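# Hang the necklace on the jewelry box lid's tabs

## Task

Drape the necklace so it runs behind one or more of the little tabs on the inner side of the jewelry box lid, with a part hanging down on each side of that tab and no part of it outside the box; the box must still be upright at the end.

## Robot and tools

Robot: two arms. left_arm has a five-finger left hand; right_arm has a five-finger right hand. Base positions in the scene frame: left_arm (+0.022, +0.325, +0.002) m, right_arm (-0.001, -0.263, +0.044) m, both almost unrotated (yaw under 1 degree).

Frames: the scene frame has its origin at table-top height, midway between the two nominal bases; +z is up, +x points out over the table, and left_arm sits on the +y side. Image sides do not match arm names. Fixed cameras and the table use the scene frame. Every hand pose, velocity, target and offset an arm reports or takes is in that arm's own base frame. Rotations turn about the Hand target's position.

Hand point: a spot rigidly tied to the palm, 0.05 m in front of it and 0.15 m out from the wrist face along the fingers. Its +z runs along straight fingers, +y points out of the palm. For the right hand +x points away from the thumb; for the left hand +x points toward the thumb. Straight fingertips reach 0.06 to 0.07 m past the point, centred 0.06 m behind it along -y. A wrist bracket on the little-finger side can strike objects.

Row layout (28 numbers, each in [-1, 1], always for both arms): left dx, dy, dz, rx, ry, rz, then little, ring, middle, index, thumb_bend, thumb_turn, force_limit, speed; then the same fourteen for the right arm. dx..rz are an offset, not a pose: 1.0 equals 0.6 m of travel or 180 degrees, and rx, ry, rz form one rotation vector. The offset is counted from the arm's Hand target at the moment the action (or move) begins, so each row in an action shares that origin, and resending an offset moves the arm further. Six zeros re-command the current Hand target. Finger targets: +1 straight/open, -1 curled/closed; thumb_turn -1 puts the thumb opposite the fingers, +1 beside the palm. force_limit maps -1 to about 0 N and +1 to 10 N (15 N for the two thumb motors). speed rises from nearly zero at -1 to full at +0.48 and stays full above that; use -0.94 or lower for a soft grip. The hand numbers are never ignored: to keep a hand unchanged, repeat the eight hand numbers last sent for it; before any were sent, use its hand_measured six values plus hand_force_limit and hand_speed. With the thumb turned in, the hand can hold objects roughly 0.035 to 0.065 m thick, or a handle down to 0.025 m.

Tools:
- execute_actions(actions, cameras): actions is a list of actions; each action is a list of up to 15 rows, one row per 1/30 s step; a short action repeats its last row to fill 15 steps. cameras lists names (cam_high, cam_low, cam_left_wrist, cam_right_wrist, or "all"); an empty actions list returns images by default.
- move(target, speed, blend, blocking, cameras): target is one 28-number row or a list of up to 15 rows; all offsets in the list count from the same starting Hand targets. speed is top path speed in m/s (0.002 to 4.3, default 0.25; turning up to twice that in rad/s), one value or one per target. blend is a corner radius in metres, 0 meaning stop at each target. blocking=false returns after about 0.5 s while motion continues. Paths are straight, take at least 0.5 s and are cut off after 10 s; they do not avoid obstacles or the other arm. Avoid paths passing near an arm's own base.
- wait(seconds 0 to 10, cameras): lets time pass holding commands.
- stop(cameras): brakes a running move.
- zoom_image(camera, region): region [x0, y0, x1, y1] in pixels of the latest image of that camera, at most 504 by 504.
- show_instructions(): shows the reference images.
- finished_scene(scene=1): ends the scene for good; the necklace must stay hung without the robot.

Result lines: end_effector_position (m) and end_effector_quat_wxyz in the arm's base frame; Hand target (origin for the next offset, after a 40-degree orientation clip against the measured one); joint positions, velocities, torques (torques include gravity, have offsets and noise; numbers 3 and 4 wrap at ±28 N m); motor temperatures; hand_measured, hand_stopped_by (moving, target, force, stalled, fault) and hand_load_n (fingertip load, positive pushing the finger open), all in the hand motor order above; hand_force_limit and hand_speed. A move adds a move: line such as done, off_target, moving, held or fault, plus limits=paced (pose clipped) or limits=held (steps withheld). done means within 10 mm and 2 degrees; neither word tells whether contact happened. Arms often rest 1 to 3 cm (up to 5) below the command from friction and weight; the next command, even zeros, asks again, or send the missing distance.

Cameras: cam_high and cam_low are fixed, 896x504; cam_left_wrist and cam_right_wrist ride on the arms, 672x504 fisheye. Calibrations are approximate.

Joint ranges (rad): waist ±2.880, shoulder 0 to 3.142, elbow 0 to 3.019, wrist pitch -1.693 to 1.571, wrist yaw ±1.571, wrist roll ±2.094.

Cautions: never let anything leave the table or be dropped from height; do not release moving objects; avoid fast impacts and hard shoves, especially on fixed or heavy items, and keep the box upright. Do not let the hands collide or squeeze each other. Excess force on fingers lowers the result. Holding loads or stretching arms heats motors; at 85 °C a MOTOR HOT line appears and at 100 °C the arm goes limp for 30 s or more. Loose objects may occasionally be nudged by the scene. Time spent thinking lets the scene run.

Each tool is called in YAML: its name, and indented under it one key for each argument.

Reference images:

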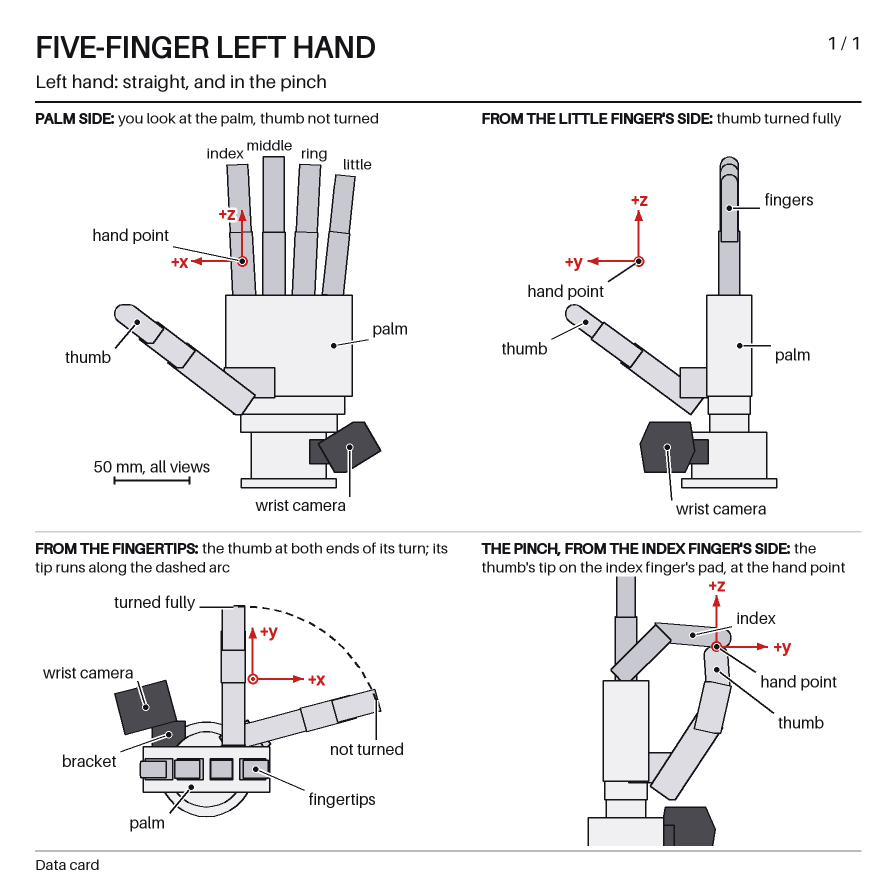

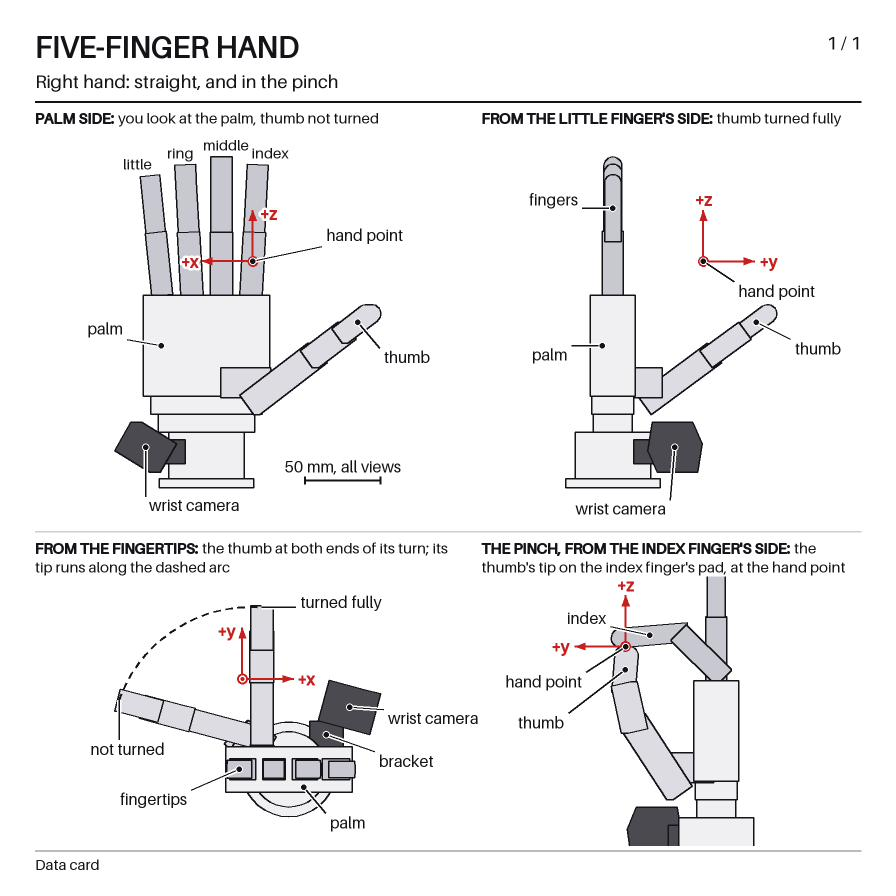

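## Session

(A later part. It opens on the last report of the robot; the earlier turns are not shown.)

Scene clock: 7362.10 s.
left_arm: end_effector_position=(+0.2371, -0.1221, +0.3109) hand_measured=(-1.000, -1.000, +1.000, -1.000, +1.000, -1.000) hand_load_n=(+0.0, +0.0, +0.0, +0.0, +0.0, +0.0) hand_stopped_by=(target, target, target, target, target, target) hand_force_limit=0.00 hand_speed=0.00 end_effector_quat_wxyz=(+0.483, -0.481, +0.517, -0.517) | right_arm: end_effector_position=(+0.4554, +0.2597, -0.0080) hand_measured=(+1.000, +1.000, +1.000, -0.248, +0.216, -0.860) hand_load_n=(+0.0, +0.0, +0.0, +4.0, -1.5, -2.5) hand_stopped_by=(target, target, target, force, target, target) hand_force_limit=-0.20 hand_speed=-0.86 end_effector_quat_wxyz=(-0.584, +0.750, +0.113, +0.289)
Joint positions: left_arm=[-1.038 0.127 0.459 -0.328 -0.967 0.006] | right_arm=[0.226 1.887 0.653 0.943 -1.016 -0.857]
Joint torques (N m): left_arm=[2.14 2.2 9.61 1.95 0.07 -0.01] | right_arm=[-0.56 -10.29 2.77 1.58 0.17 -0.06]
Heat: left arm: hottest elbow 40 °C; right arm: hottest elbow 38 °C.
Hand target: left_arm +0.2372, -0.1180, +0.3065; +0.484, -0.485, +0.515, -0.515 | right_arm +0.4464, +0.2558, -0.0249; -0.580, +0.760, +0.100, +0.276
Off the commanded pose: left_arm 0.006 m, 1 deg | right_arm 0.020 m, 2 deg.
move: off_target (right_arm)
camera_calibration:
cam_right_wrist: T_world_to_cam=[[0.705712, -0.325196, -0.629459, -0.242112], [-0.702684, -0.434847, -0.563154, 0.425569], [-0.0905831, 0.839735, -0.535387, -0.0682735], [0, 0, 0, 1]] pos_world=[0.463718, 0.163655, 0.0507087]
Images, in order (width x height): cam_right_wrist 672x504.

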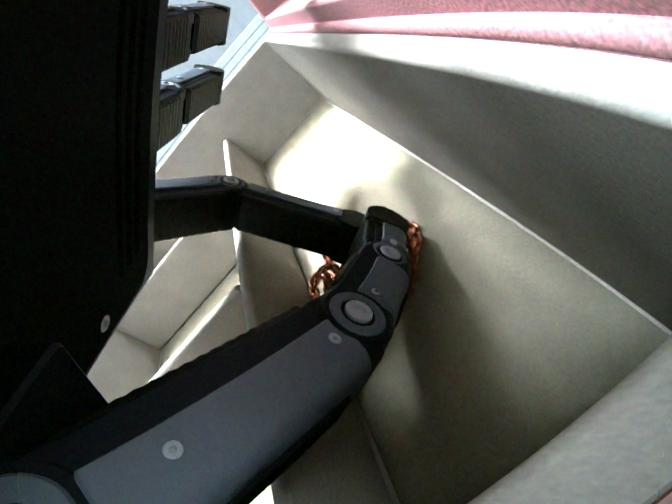

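move:
  target:
    - [0,0,0,0,0,0,-1,-1,1,-1,1,-1,0,0,0,0,0.07,0,0,0,1,1,1,-0.55,0.218,-0.86,0.4,-0.88]
  speed: 0.02
  cameras: ["cam_right_wrist"]

zoom_image:
  camera: "cam_right_wrist"
  region: [280, 120, 520, 400]

Scene clock: 7372.27 s.
left_arm: end_effector_position=(+0.2371, -0.1221, +0.3109) hand_measured=(-1.000, -1.000, +1.000, -1.000, +1.000, -1.000) hand_load_n=(+0.0, +0.0, +0.0, +0.0, +0.0, +0.0) hand_stopped_by=(target, target, target, target, target, target) hand_force_limit=0.00 hand_speed=0.00 end_effector_quat_wxyz=(+0.483, -0.481, +0.517, -0.517) | right_arm: end_effector_position=(+0.4484, +0.2572, +0.0177) hand_measured=(+1.000, +1.000, +1.000, -0.268, +0.218, -0.860) hand_load_n=(+0.0, +0.0, +0.0, +5.5, +4.0, -0.5) hand_stopped_by=(target, target, target, force, target, target) hand_force_limit=0.40 hand_speed=-0.88 end_effector_quat_wxyz=(-0.581, +0.758, +0.102, +0.279)
Joint positions: left_arm=[-1.038 0.127 0.459 -0.328 -0.967 0.006] | right_arm=[0.226 1.777 0.638 0.817 -1.009 -0.857]
Joint torques (N m): left_arm=[2.08 2.26 9.59 1.95 0.07 -0.01] | right_arm=[-0.44 -11.99 4.38 1.24 -0.17 -0.05]
Heat: left arm: hottest elbow 40 °C; right arm: hottest elbow 37 °C.
Hand target: left_arm +0.2372, -0.1180, +0.3065; +0.484, -0.485, +0.515, -0.515 | right_arm +0.4463, +0.2558, +0.0170; -0.580, +0.760, +0.100, +0.276
Off the commanded pose: left_arm 0.006 m, 1 deg | right_arm 0.003 m, 1 deg.
move: done
camera_calibration:
cam_right_wrist: T_world_to_cam=[[0.683894, -0.33621, -0.647496, -0.208942], [-0.722584, -0.434755, -0.537458, 0.442418], [-0.100803, 0.835435, -0.540266, -0.0472249], [0, 0, 0, 1]] pos_world=[0.457818, 0.161548, 0.0769776]
Images, in order (width x height): cam_right_wrist 672x504.

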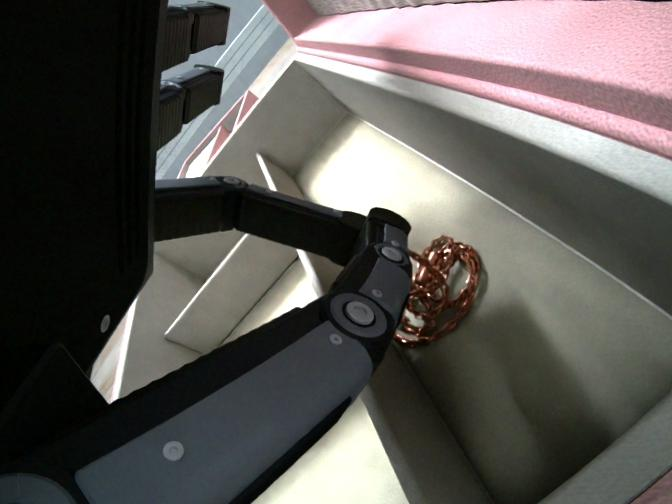

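Scaled by 1.800 from the camera's 672x504 image, which has a finer 960x720 frame.

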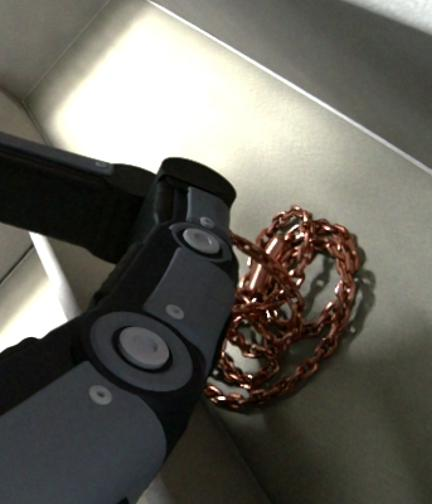

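move:
  target:
    - [0,0,0,0,0,0,-1,-1,1,-1,1,-1,0,0,0,0,0.06,0,0,0,1,1,1,-0.55,0.218,-0.86,0.4,-0.88]
  speed: 0.03
  cameras: ["cam_right_wrist"]

zoom_image:
  camera: "cam_right_wrist"
  region: [300, 120, 560, 400]

Scene clock: 7382.27 s.
left_arm: end_effector_position=(+0.2371, -0.1221, +0.3109) hand_measured=(-1.000, -1.000, +1.000, -1.000, +1.000, -1.000) hand_load_n=(+0.0, +0.0, +0.0, +0.0, +0.0, +0.0) hand_stopped_by=(target, target, target, target, target, target) hand_force_limit=0.00 hand_speed=0.00 end_effector_quat_wxyz=(+0.483, -0.481, +0.517, -0.517) | right_arm: end_effector_position=(+0.4444, +0.2562, +0.0505) hand_measured=(+1.000, +1.000, +1.000, -0.268, +0.218, -0.860) hand_load_n=(+0.0, +0.0, +0.0, +5.5, +4.5, -1.0) hand_stopped_by=(target, target, target, force, target, target) hand_force_limit=0.40 hand_speed=-0.88 end_effector_quat_wxyz=(-0.581, +0.759, +0.100, +0.275)
Joint positions: left_arm=[-1.038 0.127 0.459 -0.328 -0.967 0.006] | right_arm=[0.226 1.663 0.638 0.694 -1.009 -0.857]
Joint torques (N m): left_arm=[2.08 2.2 9.59 1.94 0.07 -0.01] | right_arm=[-0.32 -11.11 6.12 1.17 -0.17 -0.02]
Heat: left arm: hottest elbow 40 °C; right arm: hottest elbow 37 °C.
Hand target: left_arm +0.2372, -0.1180, +0.3065; +0.484, -0.485, +0.515, -0.515 | right_arm +0.4463, +0.2558, +0.0531; -0.580, +0.760, +0.100, +0.276
Off the commanded pose: left_arm 0.006 m, 1 deg | right_arm 0.003 m, 0 deg.
move: done
camera_calibration:
cam_right_wrist: T_world_to_cam=[[0.678109, -0.337553, -0.65286, -0.182019], [-0.727338, -0.435818, -0.530133, 0.458795], [-0.10558, 0.834338, -0.541048, -0.026652], [0, 0, 0, 1]] pos_world=[0.454314, 0.160747, 0.10997]
Images, in order (width x height): cam_right_wrist 672x504.

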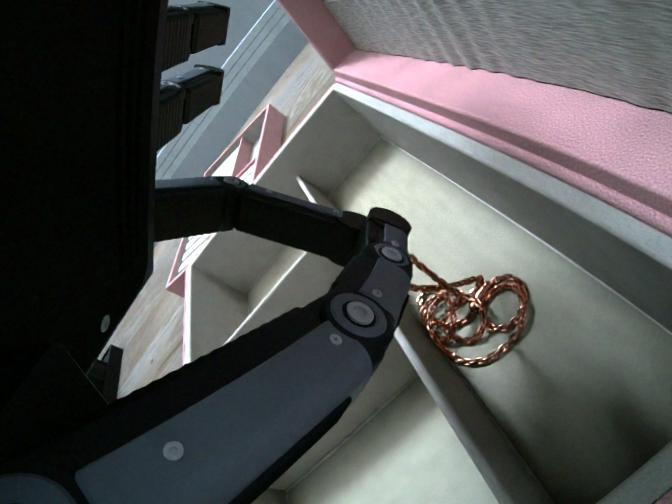

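Scaled by 1.800 from the camera's 672x504 image, which has a finer 960x720 frame.

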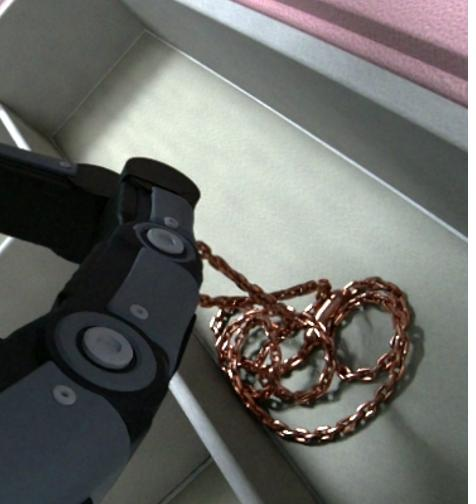

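move:
  target:
    - [0,0,0,0,0,0,-1,-1,1,-1,1,-1,0,0,-0.05,0,0.2,0,0,0,1,1,1,-0.55,0.218,-0.86,0.4,-0.88]
    - [0,0,0,0,0,0,-1,-1,1,-1,1,-1,0,0,-0.11,-0.035,0.36,0.1754,0.091,-0.4125,1,1,1,-0.55,0.218,-0.86,0.4,-0.88]
  speed: 0.08
  cameras: ["all"]

Scene clock: 7535.83 s.
left_arm: end_effector_position=(+0.2371, -0.1221, +0.3109) hand_measured=(-1.000, -1.000, +1.000, -1.000, +1.000, -1.000) hand_load_n=(+0.0, +0.0, +0.0, +0.0, +0.0, +0.0) hand_stopped_by=(target, target, target, target, target, target) hand_force_limit=0.00 hand_speed=0.00 end_effector_quat_wxyz=(+0.483, -0.481, +0.517, -0.517) | right_arm: end_effector_position=(+0.3792, +0.2256, +0.2280) hand_measured=(+1.000, +1.000, +1.000, -0.268, +0.218, -0.860) hand_load_n=(+0.0, +0.0, +0.0, +5.5, +4.5, -0.5) hand_stopped_by=(target, target, target, force, target, target) hand_force_limit=0.40 hand_speed=-0.88 end_effector_quat_wxyz=(-0.485, +0.584, -0.453, +0.468)
Joint positions: left_arm=[-1.038 0.127 0.459 -0.328 -0.967 0.006] | right_arm=[0.728 0.899 0.49 0.298 0.582 -0.046]
Joint torques (N m): left_arm=[2.08 2.2 9.59 1.94 0.07 -0.02] | right_arm=[1.26 -3.55 13.55 1.42 0.3 0.13]
Heat: left arm: hottest elbow 40 °C; right arm: hottest elbow 39 °C.
Hand target: left_arm +0.2372, -0.1180, +0.3065; +0.484, -0.485, +0.515, -0.515 | right_arm +0.3846, +0.2373, +0.2572; -0.505, +0.568, -0.454, +0.465 (not the last commanded pose)
Off the commanded pose: left_arm 0.006 m, 1 deg | right_arm 0.042 m, 11 deg.
move: off_target (right_arm; path cut at 10 s); path passed 1 of 2 targets
camera_calibration:
cam_left_wrist: T_world_to_cam=[[-0.0994303, -0.249853, 0.963165, -0.316452], [-0.5877, -0.766346, -0.259466, 0.122445], [0.802946, -0.591851, -0.0706405, -0.124595], [0, 0, 0, 1]] pos_world=[0.140539, -0.0589727, 0.327765]
cam_right_wrist: T_world_to_cam=[[-0.0308282, -0.379177, -0.92481, 0.307914], [-0.668986, 0.695278, -0.262767, 0.153843], [0.742636, 0.610584, -0.275098, -0.24375], [0, 0, 0, 1]] pos_world=[0.293428, 0.15862, 0.258132]

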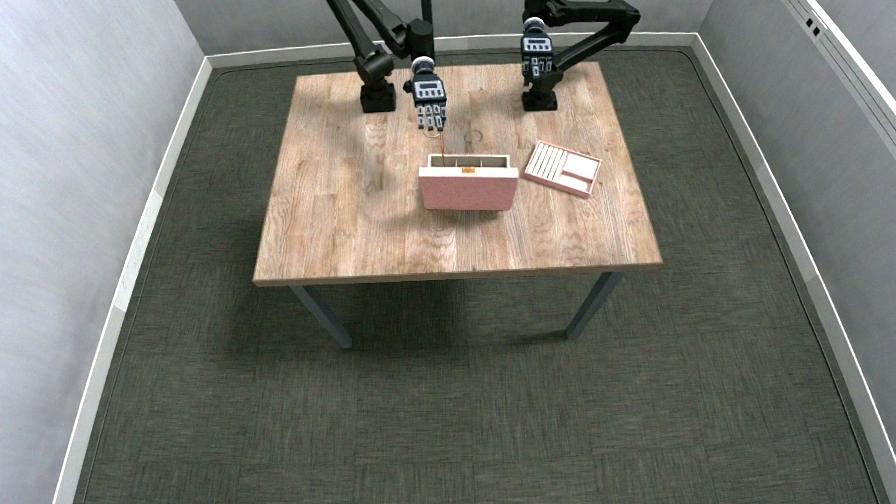

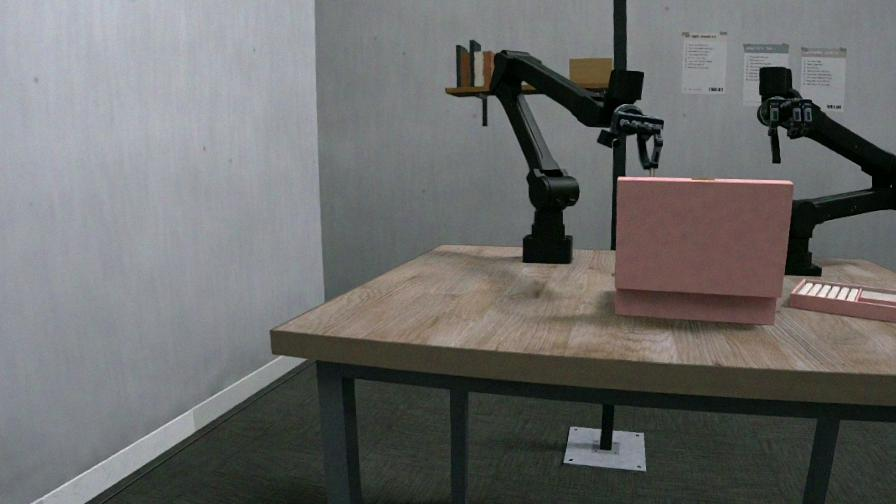

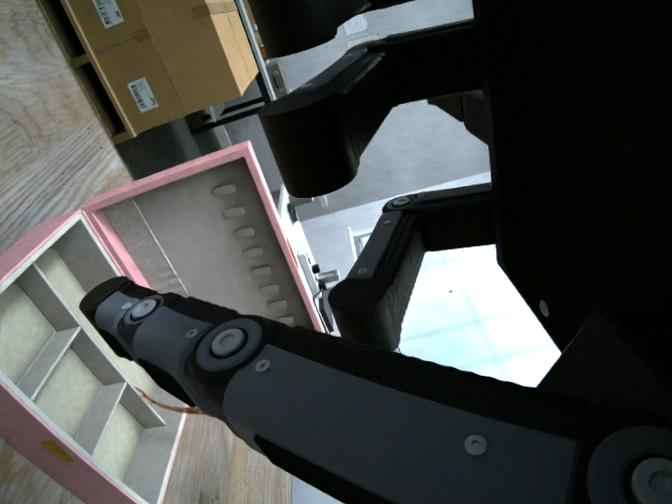

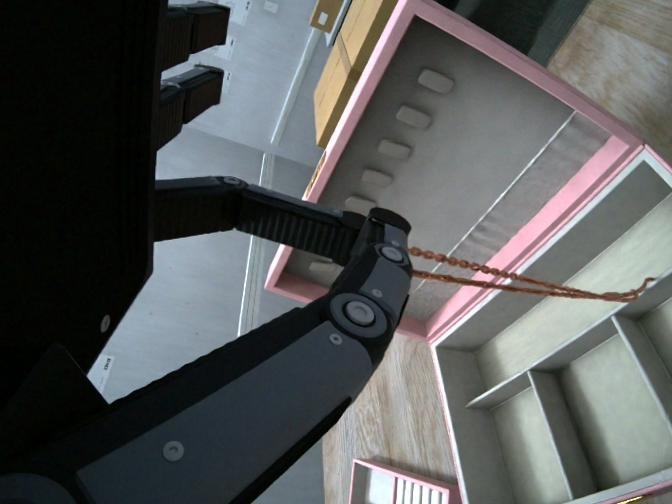

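move:
  target: [0,0,0,0,0,0,-1,-1,1,-1,1,-1,0,0,0.0,0.0,0.085,0.0213,0.0111,-0.05,1,1,1,-0.55,0.218,-0.86,0.4,-0.88]
  speed: 0.08
  cameras: ["cam_right_wrist","cam_left_wrist"]

zoom_image:
  camera: "cam_right_wrist"
  region: [340, 160, 600, 420]

Scene clock: 7550.27 s.
left_arm: end_effector_position=(+0.2371, -0.1221, +0.3109) hand_measured=(-1.000, -1.000, +1.000, -1.000, +1.000, -1.000) hand_load_n=(+0.0, +0.0, +0.0, +0.0, +0.0, +0.0) hand_stopped_by=(target, target, target, target, target, target) hand_force_limit=0.00 hand_speed=0.00 end_effector_quat_wxyz=(+0.483, -0.481, +0.517, -0.517) | right_arm: end_effector_position=(+0.3807, +0.2262, +0.2812) hand_measured=(+1.000, +1.000, +1.000, -0.268, +0.218, -0.860) hand_load_n=(+0.0, +0.0, +0.0, +5.0, +4.5, -0.5) hand_stopped_by=(target, target, target, force, target, target) hand_force_limit=0.40 hand_speed=-0.88 end_effector_quat_wxyz=(-0.459, +0.535, -0.519, +0.483)
Joint positions: left_arm=[-1.038 0.127 0.459 -0.328 -0.967 0.006] | right_arm=[0.801 0.885 0.645 0.079 0.805 0.076]
Joint torques (N m): left_arm=[2.08 2.2 9.61 1.92 0.07 -0.01] | right_arm=[0.56 -2.78 14.09 1.4 0.39 0.14]
Motor temperatures (°C): left_arm=[26 25 40 25 27 24] | right_arm=[26 32 45 26 26 25]
Heat: left arm: hottest elbow 40 °C; right arm: hottest elbow 45 °C.
Hand target: left_arm +0.2372, -0.1180, +0.3065; +0.484, -0.485, +0.515, -0.515 | right_arm +0.3846, +0.2373, +0.3082; -0.478, +0.522, -0.521, +0.478
Off the commanded pose: left_arm 0.006 m, 1 deg | right_arm 0.029 m, 3 deg.
move: off_target (right_arm)
camera_calibration:
cam_left_wrist: T_world_to_cam=[[-0.0994303, -0.249853, 0.963165, -0.316452], [-0.5877, -0.766346, -0.259466, 0.122445], [0.802946, -0.591851, -0.0706405, -0.124595], [0, 0, 0, 1]] pos_world=[0.140539, -0.0589727, 0.327765]
cam_right_wrist: T_world_to_cam=[[-0.107397, -0.30668, -0.945734, 0.375989], [-0.553756, 0.808479, -0.199287, 0.0810891], [0.825724, 0.502304, -0.256654, -0.242901], [0, 0, 0, 1]] pos_world=[0.285852, 0.171759, 0.309404]
Images, in order (width x height): cam_left_wrist 672x504, cam_right_wrist 672x504.

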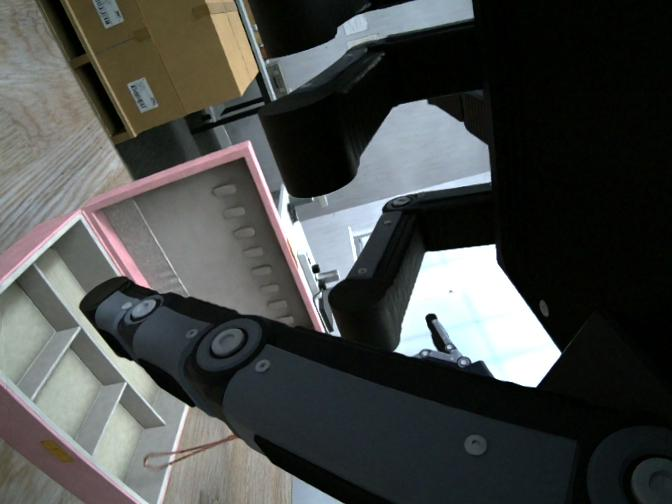

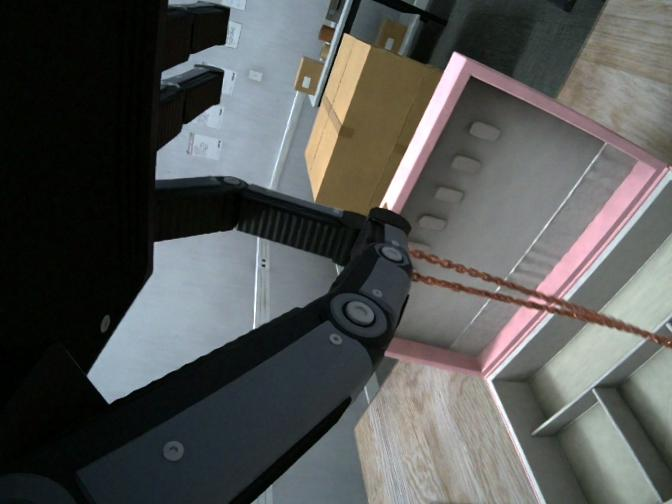

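Scaled by 1.938 from the camera's 672x504 image, which has a finer 960x720 frame.

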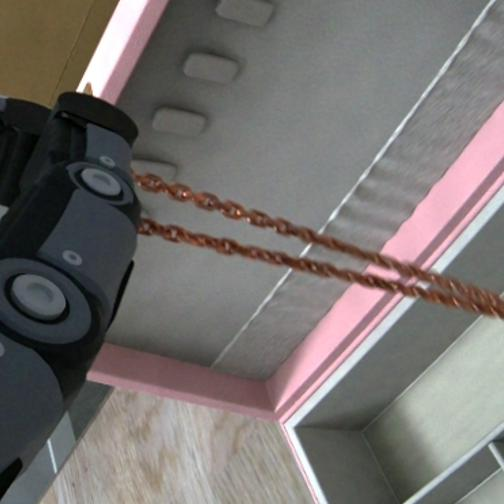

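zoom_image:
  camera: "cam_left_wrist"
  region: [80, 130, 340, 390]

Scaled by 1.938 from the camera's 672x504 image, which has a finer 960x720 frame.

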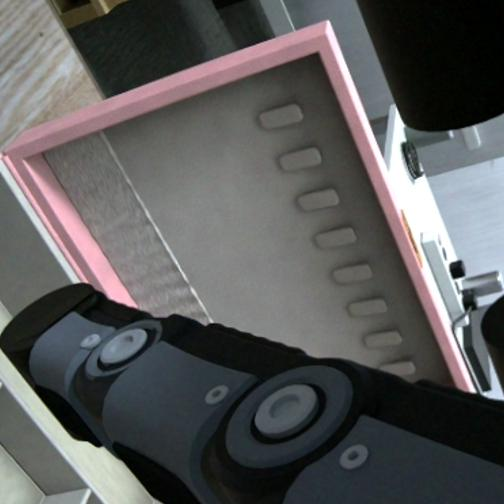

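move:
  target: [0,0,0,0,0,0,-1,-1,1,-1,1,-1,0,0,0.19,0.145,0.02,0,0,0,1,1,1,-0.55,0.218,-0.86,0.4,-0.88]
  speed: 0.08
  cameras: ["cam_right_wrist","cam_left_wrist"]

Scene clock: 7631.60 s.
left_arm: end_effector_position=(+0.2371, -0.1221, +0.3109) hand_measured=(-1.000, -1.000, +1.000, -1.000, +1.000, -1.000) hand_load_n=(+0.0, +0.0, +0.0, +0.0, +0.0, +0.0) hand_stopped_by=(target, target, target, target, target, target) hand_force_limit=0.00 hand_speed=0.00 end_effector_quat_wxyz=(+0.483, -0.481, +0.517, -0.517) | right_arm: end_effector_position=(+0.4829, +0.3176, +0.2945) hand_measured=(+1.000, +1.000, +1.000, -0.268, +0.218, -0.860) hand_load_n=(+0.0, +0.0, +0.0, +5.5, +4.5, -1.0) hand_stopped_by=(target, target, target, force, target, target) hand_force_limit=0.40 hand_speed=-0.88 end_effector_quat_wxyz=(-0.459, +0.543, -0.517, +0.476)
Joint positions: left_arm=[-1.038 0.127 0.459 -0.328 -0.967 0.006] | right_arm=[0.77 1.282 0.962 0.147 0.757 0.077]
Joint torques (N m): left_arm=[2.08 2.2 9.59 1.92 0.07 -0.02] | right_arm=[-1.32 -8.12 13.82 2.76 0.2 0.06]
Motor temperatures (°C): left_arm=[26 25 40 25 27 24] | right_arm=[26 31 65 26 26 25]
Heat: left arm: hottest elbow 40 °C; right arm: hottest elbow 65 °C.
Hand target: left_arm +0.2372, -0.1180, +0.3065; +0.484, -0.485, +0.515, -0.515 | right_arm +0.4987, +0.3242, +0.3204; -0.478, +0.522, -0.521, +0.478
Off the commanded pose: left_arm 0.006 m, 1 deg | right_arm 0.031 m, 3 deg.
move: off_target (right_arm)
camera_calibration:
cam_left_wrist: T_world_to_cam=[[-0.0994303, -0.249853, 0.963165, -0.316452], [-0.5877, -0.766346, -0.259466, 0.122445], [0.802946, -0.591851, -0.0706405, -0.124595], [0, 0, 0, 1]] pos_world=[0.140539, -0.0589727, 0.327765]
cam_right_wrist: T_world_to_cam=[[-0.115961, -0.310977, -0.943317, 0.432425], [-0.56948, 0.798936, -0.193374, 0.0753614], [0.813785, 0.514776, -0.26974, -0.364083], [0, 0, 0, 1]] pos_world=[0.389347, 0.261687, 0.324279]
Images, in order (width x height): cam_left_wrist 672x504, cam_right_wrist 672x504.

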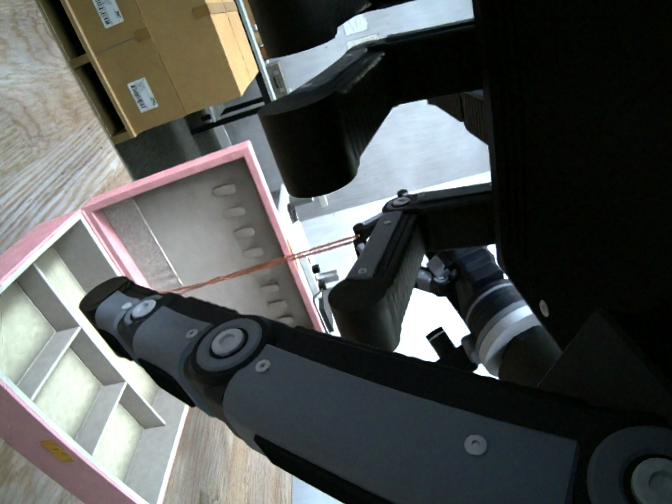

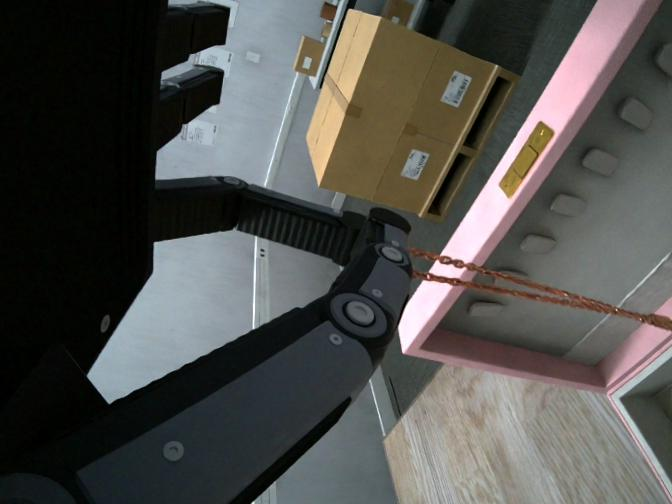

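move:
  target:
    - [0.0213,-0.0333,-0.1667,0,0,0,-1,-1,1,-1,1,-1,0,0,0,-0.01,0,0,0,0,1,1,1,-0.55,0.218,-0.86,0.4,-0.88]
    - [0.0833,-0.3083,-0.25,0,0,0,-1,-1,1,-1,1,-1,0,0,0,-0.02,0,0,0,0,1,1,1,-0.55,0.218,-0.86,0.4,-0.88]
    - [0.21,-0.3133,-0.2425,0,0,0,-1,-1,1,-1,1,-1,0,0,0,-0.02,0,0,0,0,1,1,1,-0.55,0.218,-0.86,0.4,-0.88]
  speed: 0.12
  cameras: ["cam_right_wrist","cam_high"]

Scene clock: 7699.37 s.
left_arm: end_effector_position=(+0.3495, -0.2953, +0.1449) hand_measured=(-1.000, -1.000, +1.000, -1.000, +1.000, -1.000) hand_load_n=(+0.0, +0.0, +0.0, +0.0, +0.0, +0.0) hand_stopped_by=(target, target, target, target, target, target) hand_force_limit=0.00 hand_speed=0.00 end_effector_quat_wxyz=(+0.481, -0.482, +0.530, -0.505) | right_arm: end_effector_position=(+0.4887, +0.3113, +0.2941) hand_measured=(+1.000, +1.000, +1.000, -0.268, +0.218, -0.860) hand_load_n=(+0.0, +0.0, +0.0, +5.5, +4.5, -1.0) hand_stopped_by=(target, target, target, force, target, target) hand_force_limit=0.40 hand_speed=-0.88 end_effector_quat_wxyz=(-0.459, +0.543, -0.519, +0.475)
Joint positions: left_arm=[-1.006 1.303 0.403 0.856 -0.935 -0.013] | right_arm=[0.749 1.282 0.962 0.147 0.736 0.077]
Joint torques (N m): left_arm=[2.08 -5.77 11.36 2.99 0.02 0.2] | right_arm=[-0.91 -9.88 12.34 2.74 0.16 0]
Motor temperatures (°C): left_arm=[26 25 40 25 27 24] | right_arm=[26 31 62 26 26 25]
Heat: left arm: hottest elbow 40 °C; right arm: hottest elbow 62 °C.
Hand target: left_arm +0.3632, -0.3060, +0.1608; +0.484, -0.485, +0.515, -0.515 | right_arm +0.4986, +0.3123, +0.3204; -0.478, +0.522, -0.521, +0.478
Off the commanded pose: left_arm 0.024 m, 2 deg | right_arm 0.028 m, 3 deg.
move: off_target (left_arm, right_arm)
camera_calibration:
cam_right_wrist: T_world_to_cam=[[-0.118418, -0.308475, -0.943833, 0.431393], [-0.569357, 0.799838, -0.189978, 0.0822367], [0.813517, 0.514881, -0.270347, -0.365499], [0, 0, 0, 1]] pos_world=[0.395246, 0.255486, 0.323975]
Images, in order (width x height): cam_high 896x504, cam_right_wrist 672x504.

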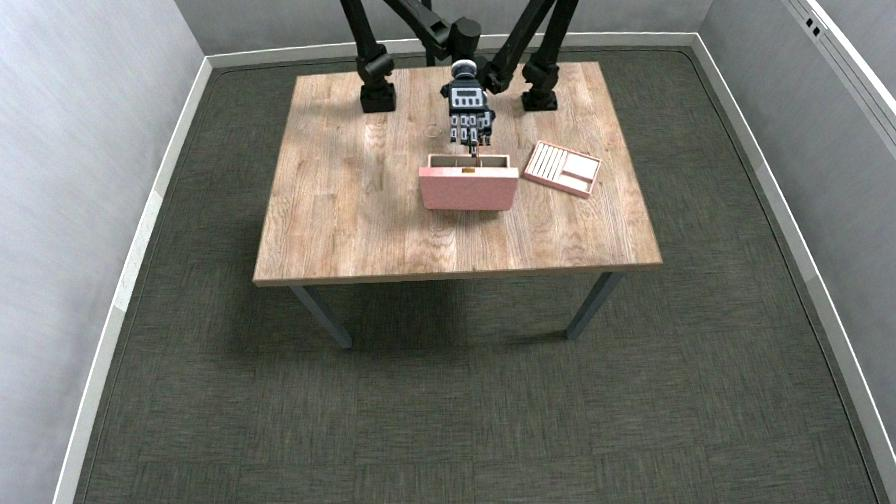

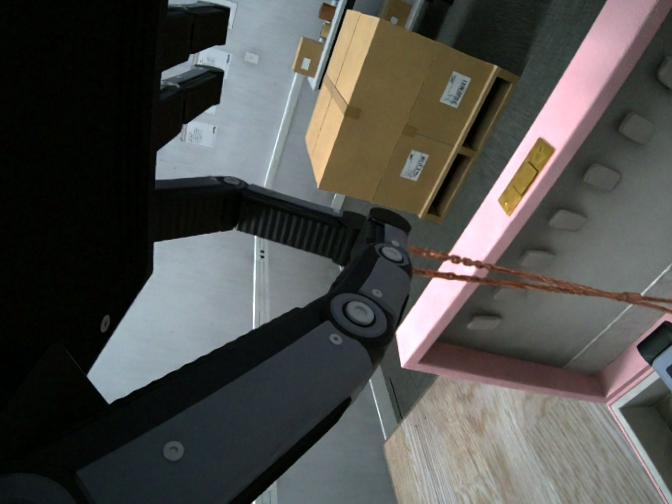

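move:
  target: [0,0.008,0,0,0,0,-1,-1,1,-1,1,-1,0,0,0,0.02,0,0,0,0,1,1,1,-0.55,0.218,-0.86,0.4,-0.88]
  speed: 0.08
  cameras: ["cam_right_wrist"]

zoom_image:
  camera: "cam_right_wrist"
  region: [400, 100, 672, 400]

Scene clock: 7740.10 s.
left_arm: end_effector_position=(+0.3517, -0.2941, +0.1451) hand_measured=(-1.000, -1.000, +1.000, -1.000, +1.000, -1.000) hand_load_n=(+0.0, +0.0, +0.0, +0.0, +0.0, +0.0) hand_stopped_by=(target, target, target, target, target, target) hand_force_limit=0.00 hand_speed=0.00 end_effector_quat_wxyz=(+0.481, -0.483, +0.529, -0.505) | right_arm: end_effector_position=(+0.4891, +0.3085, +0.2944) hand_measured=(+1.000, +1.000, +1.000, -0.268, +0.218, -0.860) hand_load_n=(+0.0, +0.0, +0.0, +5.5, +4.5, -0.5) hand_stopped_by=(target, target, target, force, target, target) hand_force_limit=0.40 hand_speed=-0.88 end_effector_quat_wxyz=(-0.455, +0.539, -0.522, +0.480)
Joint positions: left_arm=[-0.997 1.303 0.403 0.856 -0.926 -0.013] | right_arm=[0.749 1.282 0.962 0.147 0.752 0.077]
Joint torques (N m): left_arm=[2.08 -6.59 10.43 2.96 0.04 0.2] | right_arm=[0.67 -8 13.82 2.58 0.37 0.05]
Motor temperatures (°C): left_arm=[26 25 42 25 27 24] | right_arm=[26 32 61 26 26 25]
Heat: left arm: hottest elbow 42 °C; right arm: hottest elbow 61 °C.
Hand target: left_arm +0.3632, -0.3011, +0.1609; +0.484, -0.485, +0.515, -0.515 | right_arm +0.4986, +0.3243, +0.3204; -0.478, +0.522, -0.521, +0.478
Off the commanded pose: left_arm 0.021 m, 2 deg | right_arm 0.032 m, 3 deg.
move: off_target (left_arm, right_arm)
camera_calibration:
cam_right_wrist: T_world_to_cam=[[-0.121336, -0.308508, -0.943451, 0.432123], [-0.556946, 0.807918, -0.192561, 0.0770182], [0.821637, 0.502087, -0.269852, -0.364419], [0, 0, 0, 1]] pos_world=[0.394748, 0.254059, 0.324178]
Images, in order (width x height): cam_right_wrist 672x504.

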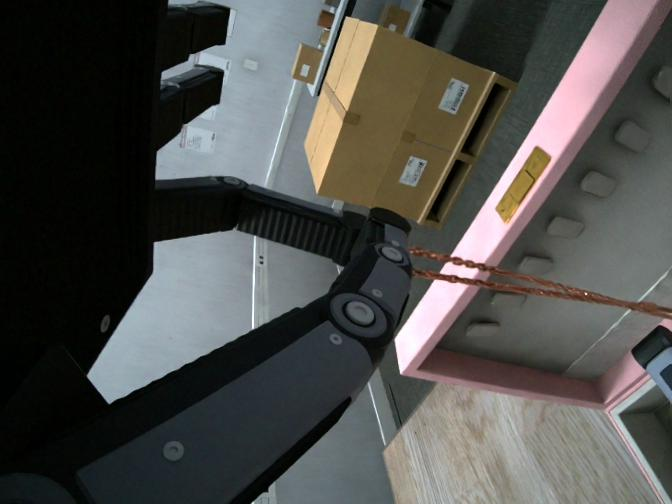

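Scaled by 1.680 from the camera's 672x504 image, which has a finer 960x720 frame.

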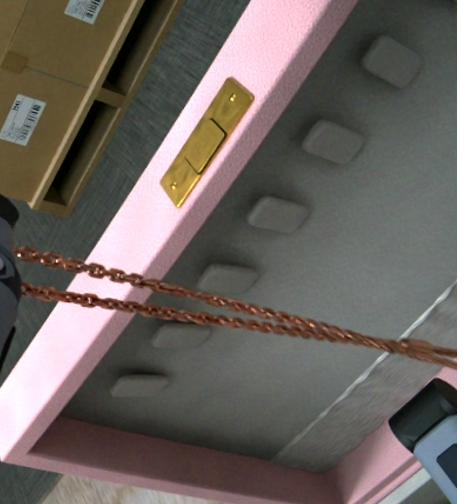

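move:
  target: [0.03,0.0,0,0,0,0,-1,-1,1,-1,1,-1,0,0,0,0.02,0,0,0,0,1,1,1,-0.55,0.218,-0.86,0.4,-0.88]
  speed: 0.08
  cameras: ["cam_right_wrist"]

zoom_image:
  camera: "cam_right_wrist"
  region: [400, 100, 672, 400]

Scene clock: 7758.40 s.
left_arm: end_effector_position=(+0.3668, -0.2913, +0.1450) hand_measured=(-1.000, -1.000, +1.000, -1.000, +1.000, -1.000) hand_load_n=(+0.0, +0.0, +0.0, +0.0, +0.0, +0.0) hand_stopped_by=(target, target, target, target, target, target) hand_force_limit=0.00 hand_speed=0.00 end_effector_quat_wxyz=(+0.481, -0.483, +0.529, -0.505) | right_arm: end_effector_position=(+0.4894, +0.3201, +0.2948) hand_measured=(+1.000, +1.000, +1.000, -0.268, +0.218, -0.860) hand_load_n=(+0.0, +0.0, -0.5, +5.5, +4.5, -0.5) hand_stopped_by=(target, target, target, force, target, target) hand_force_limit=0.40 hand_speed=-0.88 end_effector_quat_wxyz=(-0.454, +0.540, -0.521, +0.481)
Joint positions: left_arm=[-0.95 1.321 0.419 0.858 -0.88 -0.013] | right_arm=[0.77 1.304 0.983 0.147 0.772 0.077]
Joint torques (N m): left_arm=[2.08 -6.01 11.28 3.07 0.03 0.2] | right_arm=[0.5 -8.23 13.83 2.66 0.39 0.11]
Motor temperatures (°C): left_arm=[26 25 42 25 27 24] | right_arm=[26 32 62 26 26 25]
Heat: left arm: hottest elbow 42 °C; right arm: hottest elbow 62 °C.
Hand target: left_arm +0.3812, -0.3013, +0.1608; +0.484, -0.484, +0.515, -0.515 | right_arm +0.4986, +0.3363, +0.3205; -0.478, +0.522, -0.521, +0.478
Off the commanded pose: left_arm 0.024 m, 2 deg | right_arm 0.032 m, 3 deg.
move: off_target (left_arm, right_arm)
camera_calibration:
cam_right_wrist: T_world_to_cam=[[-0.120068, -0.31195, -0.942481, 0.436246], [-0.556973, 0.807033, -0.196162, 0.0692254], [0.821806, 0.501384, -0.270646, -0.370054], [0, 0, 0, 1]] pos_world=[0.395048, 0.265759, 0.32458]
Images, in order (width x height): cam_right_wrist 672x504.

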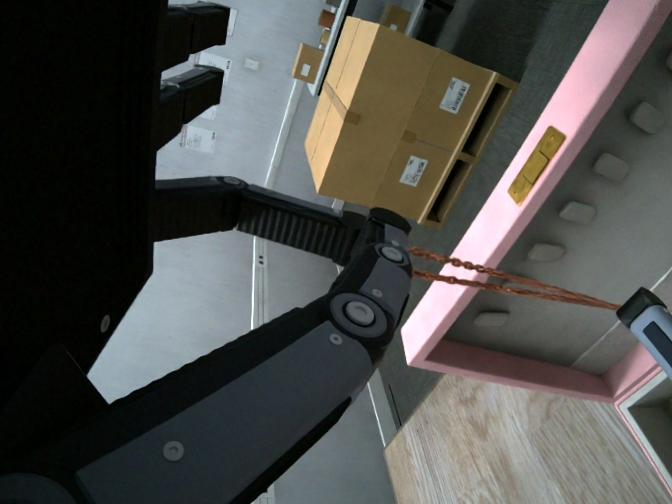

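Scaled by 1.680 from the camera's 672x504 image, which has a finer 960x720 frame.

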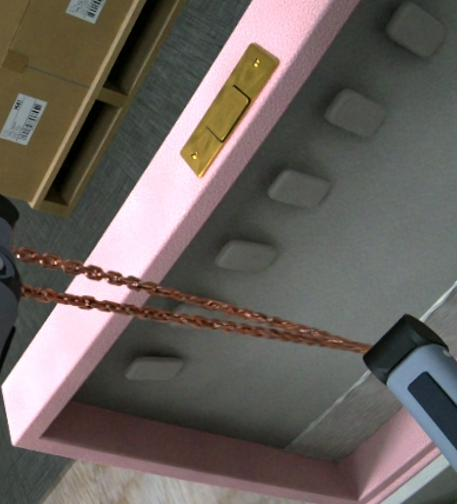

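move:
  target:
    - [0.0,0.018,-0.002,0,0,0,-1,-1,1,-1,1,-1,0,0,0,0.0,0,0,0,0,1,1,1,-0.55,0.218,-0.86,0.4,-0.88]
    - [0.05,0.013,-0.002,0,0,0,-1,-1,1,-1,1,-1,0,0,0,0.0,0,0,0,0,1,1,1,-0.55,0.218,-0.86,0.4,-0.88]
  speed: 0.06
  cameras: ["cam_right_wrist"]

zoom_image:
  camera: "cam_right_wrist"
  region: [400, 100, 672, 400]

Scene clock: 7795.20 s.
left_arm: end_effector_position=(+0.3955, -0.2848, +0.1439) hand_measured=(-1.000, -1.000, +1.000, -1.000, +1.000, -1.000) hand_load_n=(+0.0, +0.0, +0.0, +0.0, +0.0, +0.0) hand_stopped_by=(target, target, target, target, target, target) hand_force_limit=0.00 hand_speed=0.00 end_effector_quat_wxyz=(+0.479, -0.485, +0.529, -0.505) | right_arm: end_effector_position=(+0.4895, +0.3202, +0.2952) hand_measured=(+1.000, +1.000, +1.000, -0.268, +0.218, -0.860) hand_load_n=(+0.0, +0.0, +0.0, +5.5, +4.5, -0.5) hand_stopped_by=(target, target, target, force, target, target) hand_force_limit=0.40 hand_speed=-0.88 end_effector_quat_wxyz=(-0.455, +0.539, -0.521, +0.481)
Joint positions: left_arm=[-0.864 1.358 0.45 0.865 -0.793 -0.013] | right_arm=[0.77 1.304 0.983 0.147 0.772 0.077]
Joint torques (N m): left_arm=[2.08 -6.65 11.28 3.11 0.05 0.21] | right_arm=[0.62 -8.06 13.82 2.66 0.38 0.09]
Motor temperatures (°C): left_arm=[26 25 41 26 27 24] | right_arm=[26 32 72 26 26 25]
Heat: left arm: hottest elbow 41 °C; right arm: hottest elbow 72 °C.
Hand target: left_arm +0.4112, -0.2934, +0.1596; +0.484, -0.485, +0.515, -0.515 | right_arm +0.4986, +0.3363, +0.3205; -0.478, +0.522, -0.521, +0.478
Off the commanded pose: left_arm 0.024 m, 2 deg | right_arm 0.031 m, 3 deg.
move: off_target (left_arm, right_arm)
camera_calibration:
cam_right_wrist: T_world_to_cam=[[-0.119489, -0.311439, -0.942724, 0.436382], [-0.556848, 0.807142, -0.196068, 0.06917], [0.821975, 0.501525, -0.269869, -0.370435], [0, 0, 0, 1]] pos_world=[0.395148, 0.265859, 0.324981]
Images, in order (width x height): cam_right_wrist 672x504.

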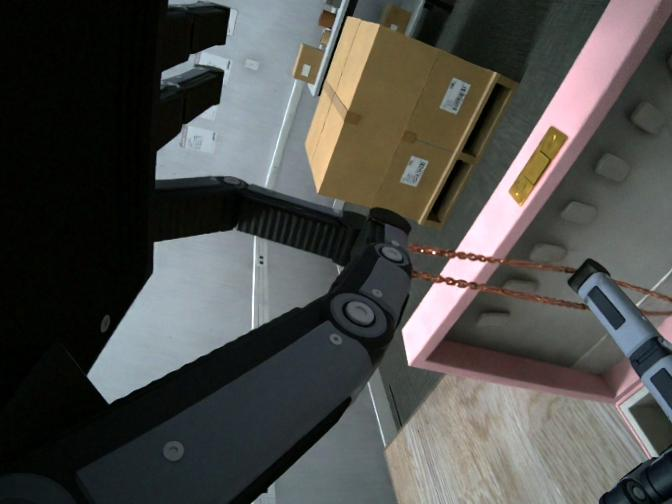

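Scaled by 1.680 from the camera's 672x504 image, which has a finer 960x720 frame.

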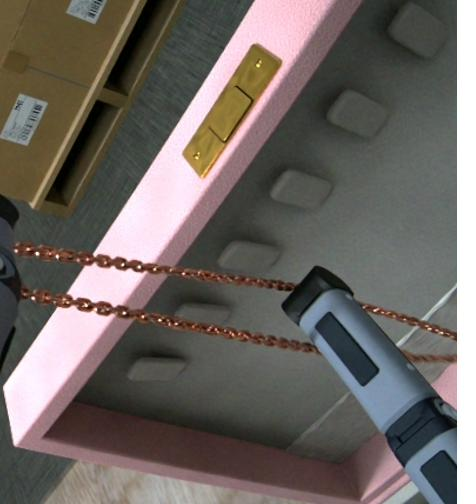

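move:
  target:
    - [-0.045,0.0,0.0,0,0,0,-1,-1,1,-1,1,-1,0,0,0,0.0,0,0,0,0,1,1,1,-0.55,0.218,-0.86,0.4,-0.88]
    - [-0.04,0.014,0.0,0,0,0,-1,-1,1,-1,1,-1,0,0,0,0.0,0,0,0,0,1,1,1,-0.55,0.218,-0.86,0.4,-0.88]
    - [0.01,0.012,0.0,0,0,0,-1,-1,1,-1,1,-1,0,0,0,0.0,0,0,0,0,1,1,1,-0.55,0.218,-0.86,0.4,-0.88]
  speed: 0.06
  cameras: ["cam_right_wrist"]

zoom_image:
  camera: "cam_right_wrist"
  region: [400, 100, 672, 400]

Scene clock: 7872.27 s.
left_arm: end_effector_position=(+0.4024, -0.2785, +0.1440) hand_measured=(-1.000, -1.000, +1.000, -1.000, +1.000, -1.000) hand_load_n=(+0.0, +0.0, -0.5, +0.0, +0.0, +0.0) hand_stopped_by=(target, target, target, target, target, target) hand_force_limit=0.00 hand_speed=0.00 end_effector_quat_wxyz=(+0.479, -0.485, +0.529, -0.505) | right_arm: end_effector_position=(+0.4895, +0.3202, +0.2952) hand_measured=(+1.000, +1.000, +1.000, -0.268, +0.218, -0.860) hand_load_n=(+0.0, +0.0, +0.0, +5.5, +4.5, -1.0) hand_stopped_by=(target, target, target, force, target, target) hand_force_limit=0.40 hand_speed=-0.88 end_effector_quat_wxyz=(-0.455, +0.539, -0.521, +0.481)
Joint positions: left_arm=[-0.835 1.358 0.45 0.865 -0.765 -0.013] | right_arm=[0.77 1.304 0.983 0.147 0.772 0.077]
Joint torques (N m): left_arm=[2.08 -6.89 11.03 3.14 0.04 0.2] | right_arm=[0.5 -8.12 13.83 2.63 0.37 0.12]
Motor temperatures (°C): left_arm=[26 25 45 26 27 24] | right_arm=[26 32 78 26 26 25]
Heat: left arm: hottest elbow 45 °C; right arm: hottest elbow 78 °C.
Hand target: left_arm +0.4172, -0.2861, +0.1597; +0.484, -0.485, +0.515, -0.515 | right_arm +0.4986, +0.3363, +0.3205; -0.478, +0.522, -0.521, +0.478
Off the commanded pose: left_arm 0.023 m, 2 deg | right_arm 0.031 m, 3 deg.
move: off_target (left_arm, right_arm)
camera_calibration:
cam_right_wrist: T_world_to_cam=[[-0.119489, -0.311439, -0.942724, 0.436382], [-0.556848, 0.807142, -0.196068, 0.06917], [0.821975, 0.501525, -0.269869, -0.370435], [0, 0, 0, 1]] pos_world=[0.395148, 0.265859, 0.324981]
Images, in order (width x height): cam_right_wrist 672x504.

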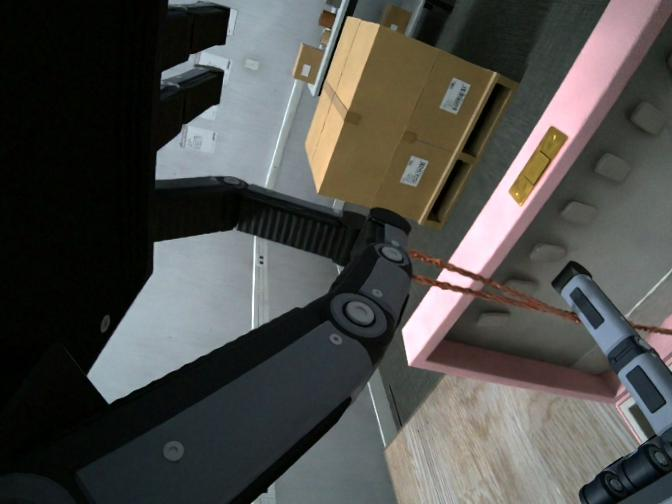

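Scaled by 1.680 from the camera's 672x504 image, which has a finer 960x720 frame.

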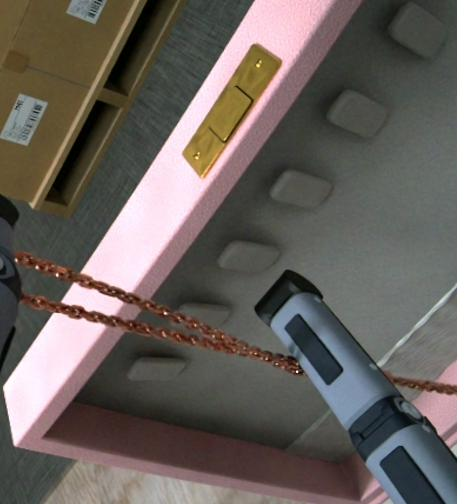

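move:
  target: [-0.09,0.0,0.0,0,0,0,-1,-1,1,-1,1,-1,0,0,0,0.0,0,0,0,0,1,1,1,-0.55,0.218,-0.86,0.4,-0.88]
  speed: 0.08
  cameras: ["cam_right_wrist"]

zoom_image:
  camera: "cam_right_wrist"
  region: [400, 100, 672, 400]

Scene clock: 7888.30 s.
left_arm: end_effector_position=(+0.3687, -0.2857, +0.1575) hand_measured=(-1.000, -1.000, +1.000, -1.000, +1.000, -1.000) hand_load_n=(+0.0, +0.0, +0.0, +0.0, +0.0, +0.0) hand_stopped_by=(target, target, target, target, target, target) hand_force_limit=0.00 hand_speed=0.00 end_effector_quat_wxyz=(+0.484, -0.490, +0.513, -0.512) | right_arm: end_effector_position=(+0.4895, +0.3202, +0.2952) hand_measured=(+1.000, +1.000, +1.000, -0.268, +0.218, -0.860) hand_load_n=(+0.0, +0.0, +0.0, +5.5, +4.5, -0.5) hand_stopped_by=(target, target, target, force, target, target) hand_force_limit=0.40 hand_speed=-0.88 end_effector_quat_wxyz=(-0.455, +0.539, -0.521, +0.481)
Joint positions: left_arm=[-0.944 1.293 0.417 0.865 -0.892 -0.013] | right_arm=[0.77 1.304 0.983 0.147 0.772 0.077]
Joint torques (N m): left_arm=[0.03 -8.29 6.72 2.66 -0.11 0.2] | right_arm=[0.62 -7.94 13.79 2.55 0.4 0.09]
Motor temperatures (°C): left_arm=[26 25 45 26 27 24] | right_arm=[26 32 78 26 26 25]
Heat: left arm: hottest elbow 45 °C; right arm: hottest elbow 78 °C.
Hand target: left_arm +0.3632, -0.2863, +0.1598; +0.484, -0.484, +0.515, -0.515 | right_arm +0.4986, +0.3363, +0.3205; -0.478, +0.522, -0.521, +0.478
Off the commanded pose: left_arm 0.006 m, 1 deg | right_arm 0.031 m, 3 deg.
move: off_target (right_arm)
camera_calibration:
cam_right_wrist: T_world_to_cam=[[-0.119489, -0.311439, -0.942724, 0.436382], [-0.556848, 0.807142, -0.196068, 0.06917], [0.821975, 0.501525, -0.269869, -0.370435], [0, 0, 0, 1]] pos_world=[0.395148, 0.265859, 0.324981]
Images, in order (width x height): cam_right_wrist 672x504.

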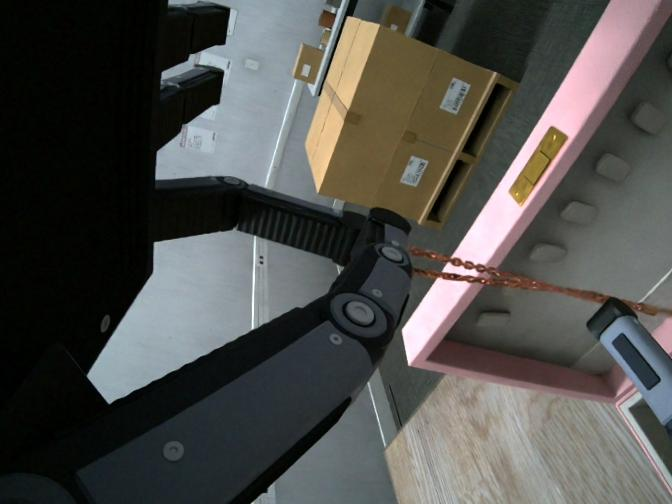

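Scaled by 1.680 from the camera's 672x504 image, which has a finer 960x720 frame.

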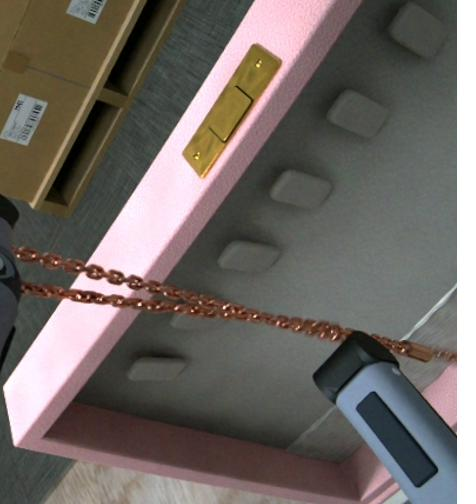

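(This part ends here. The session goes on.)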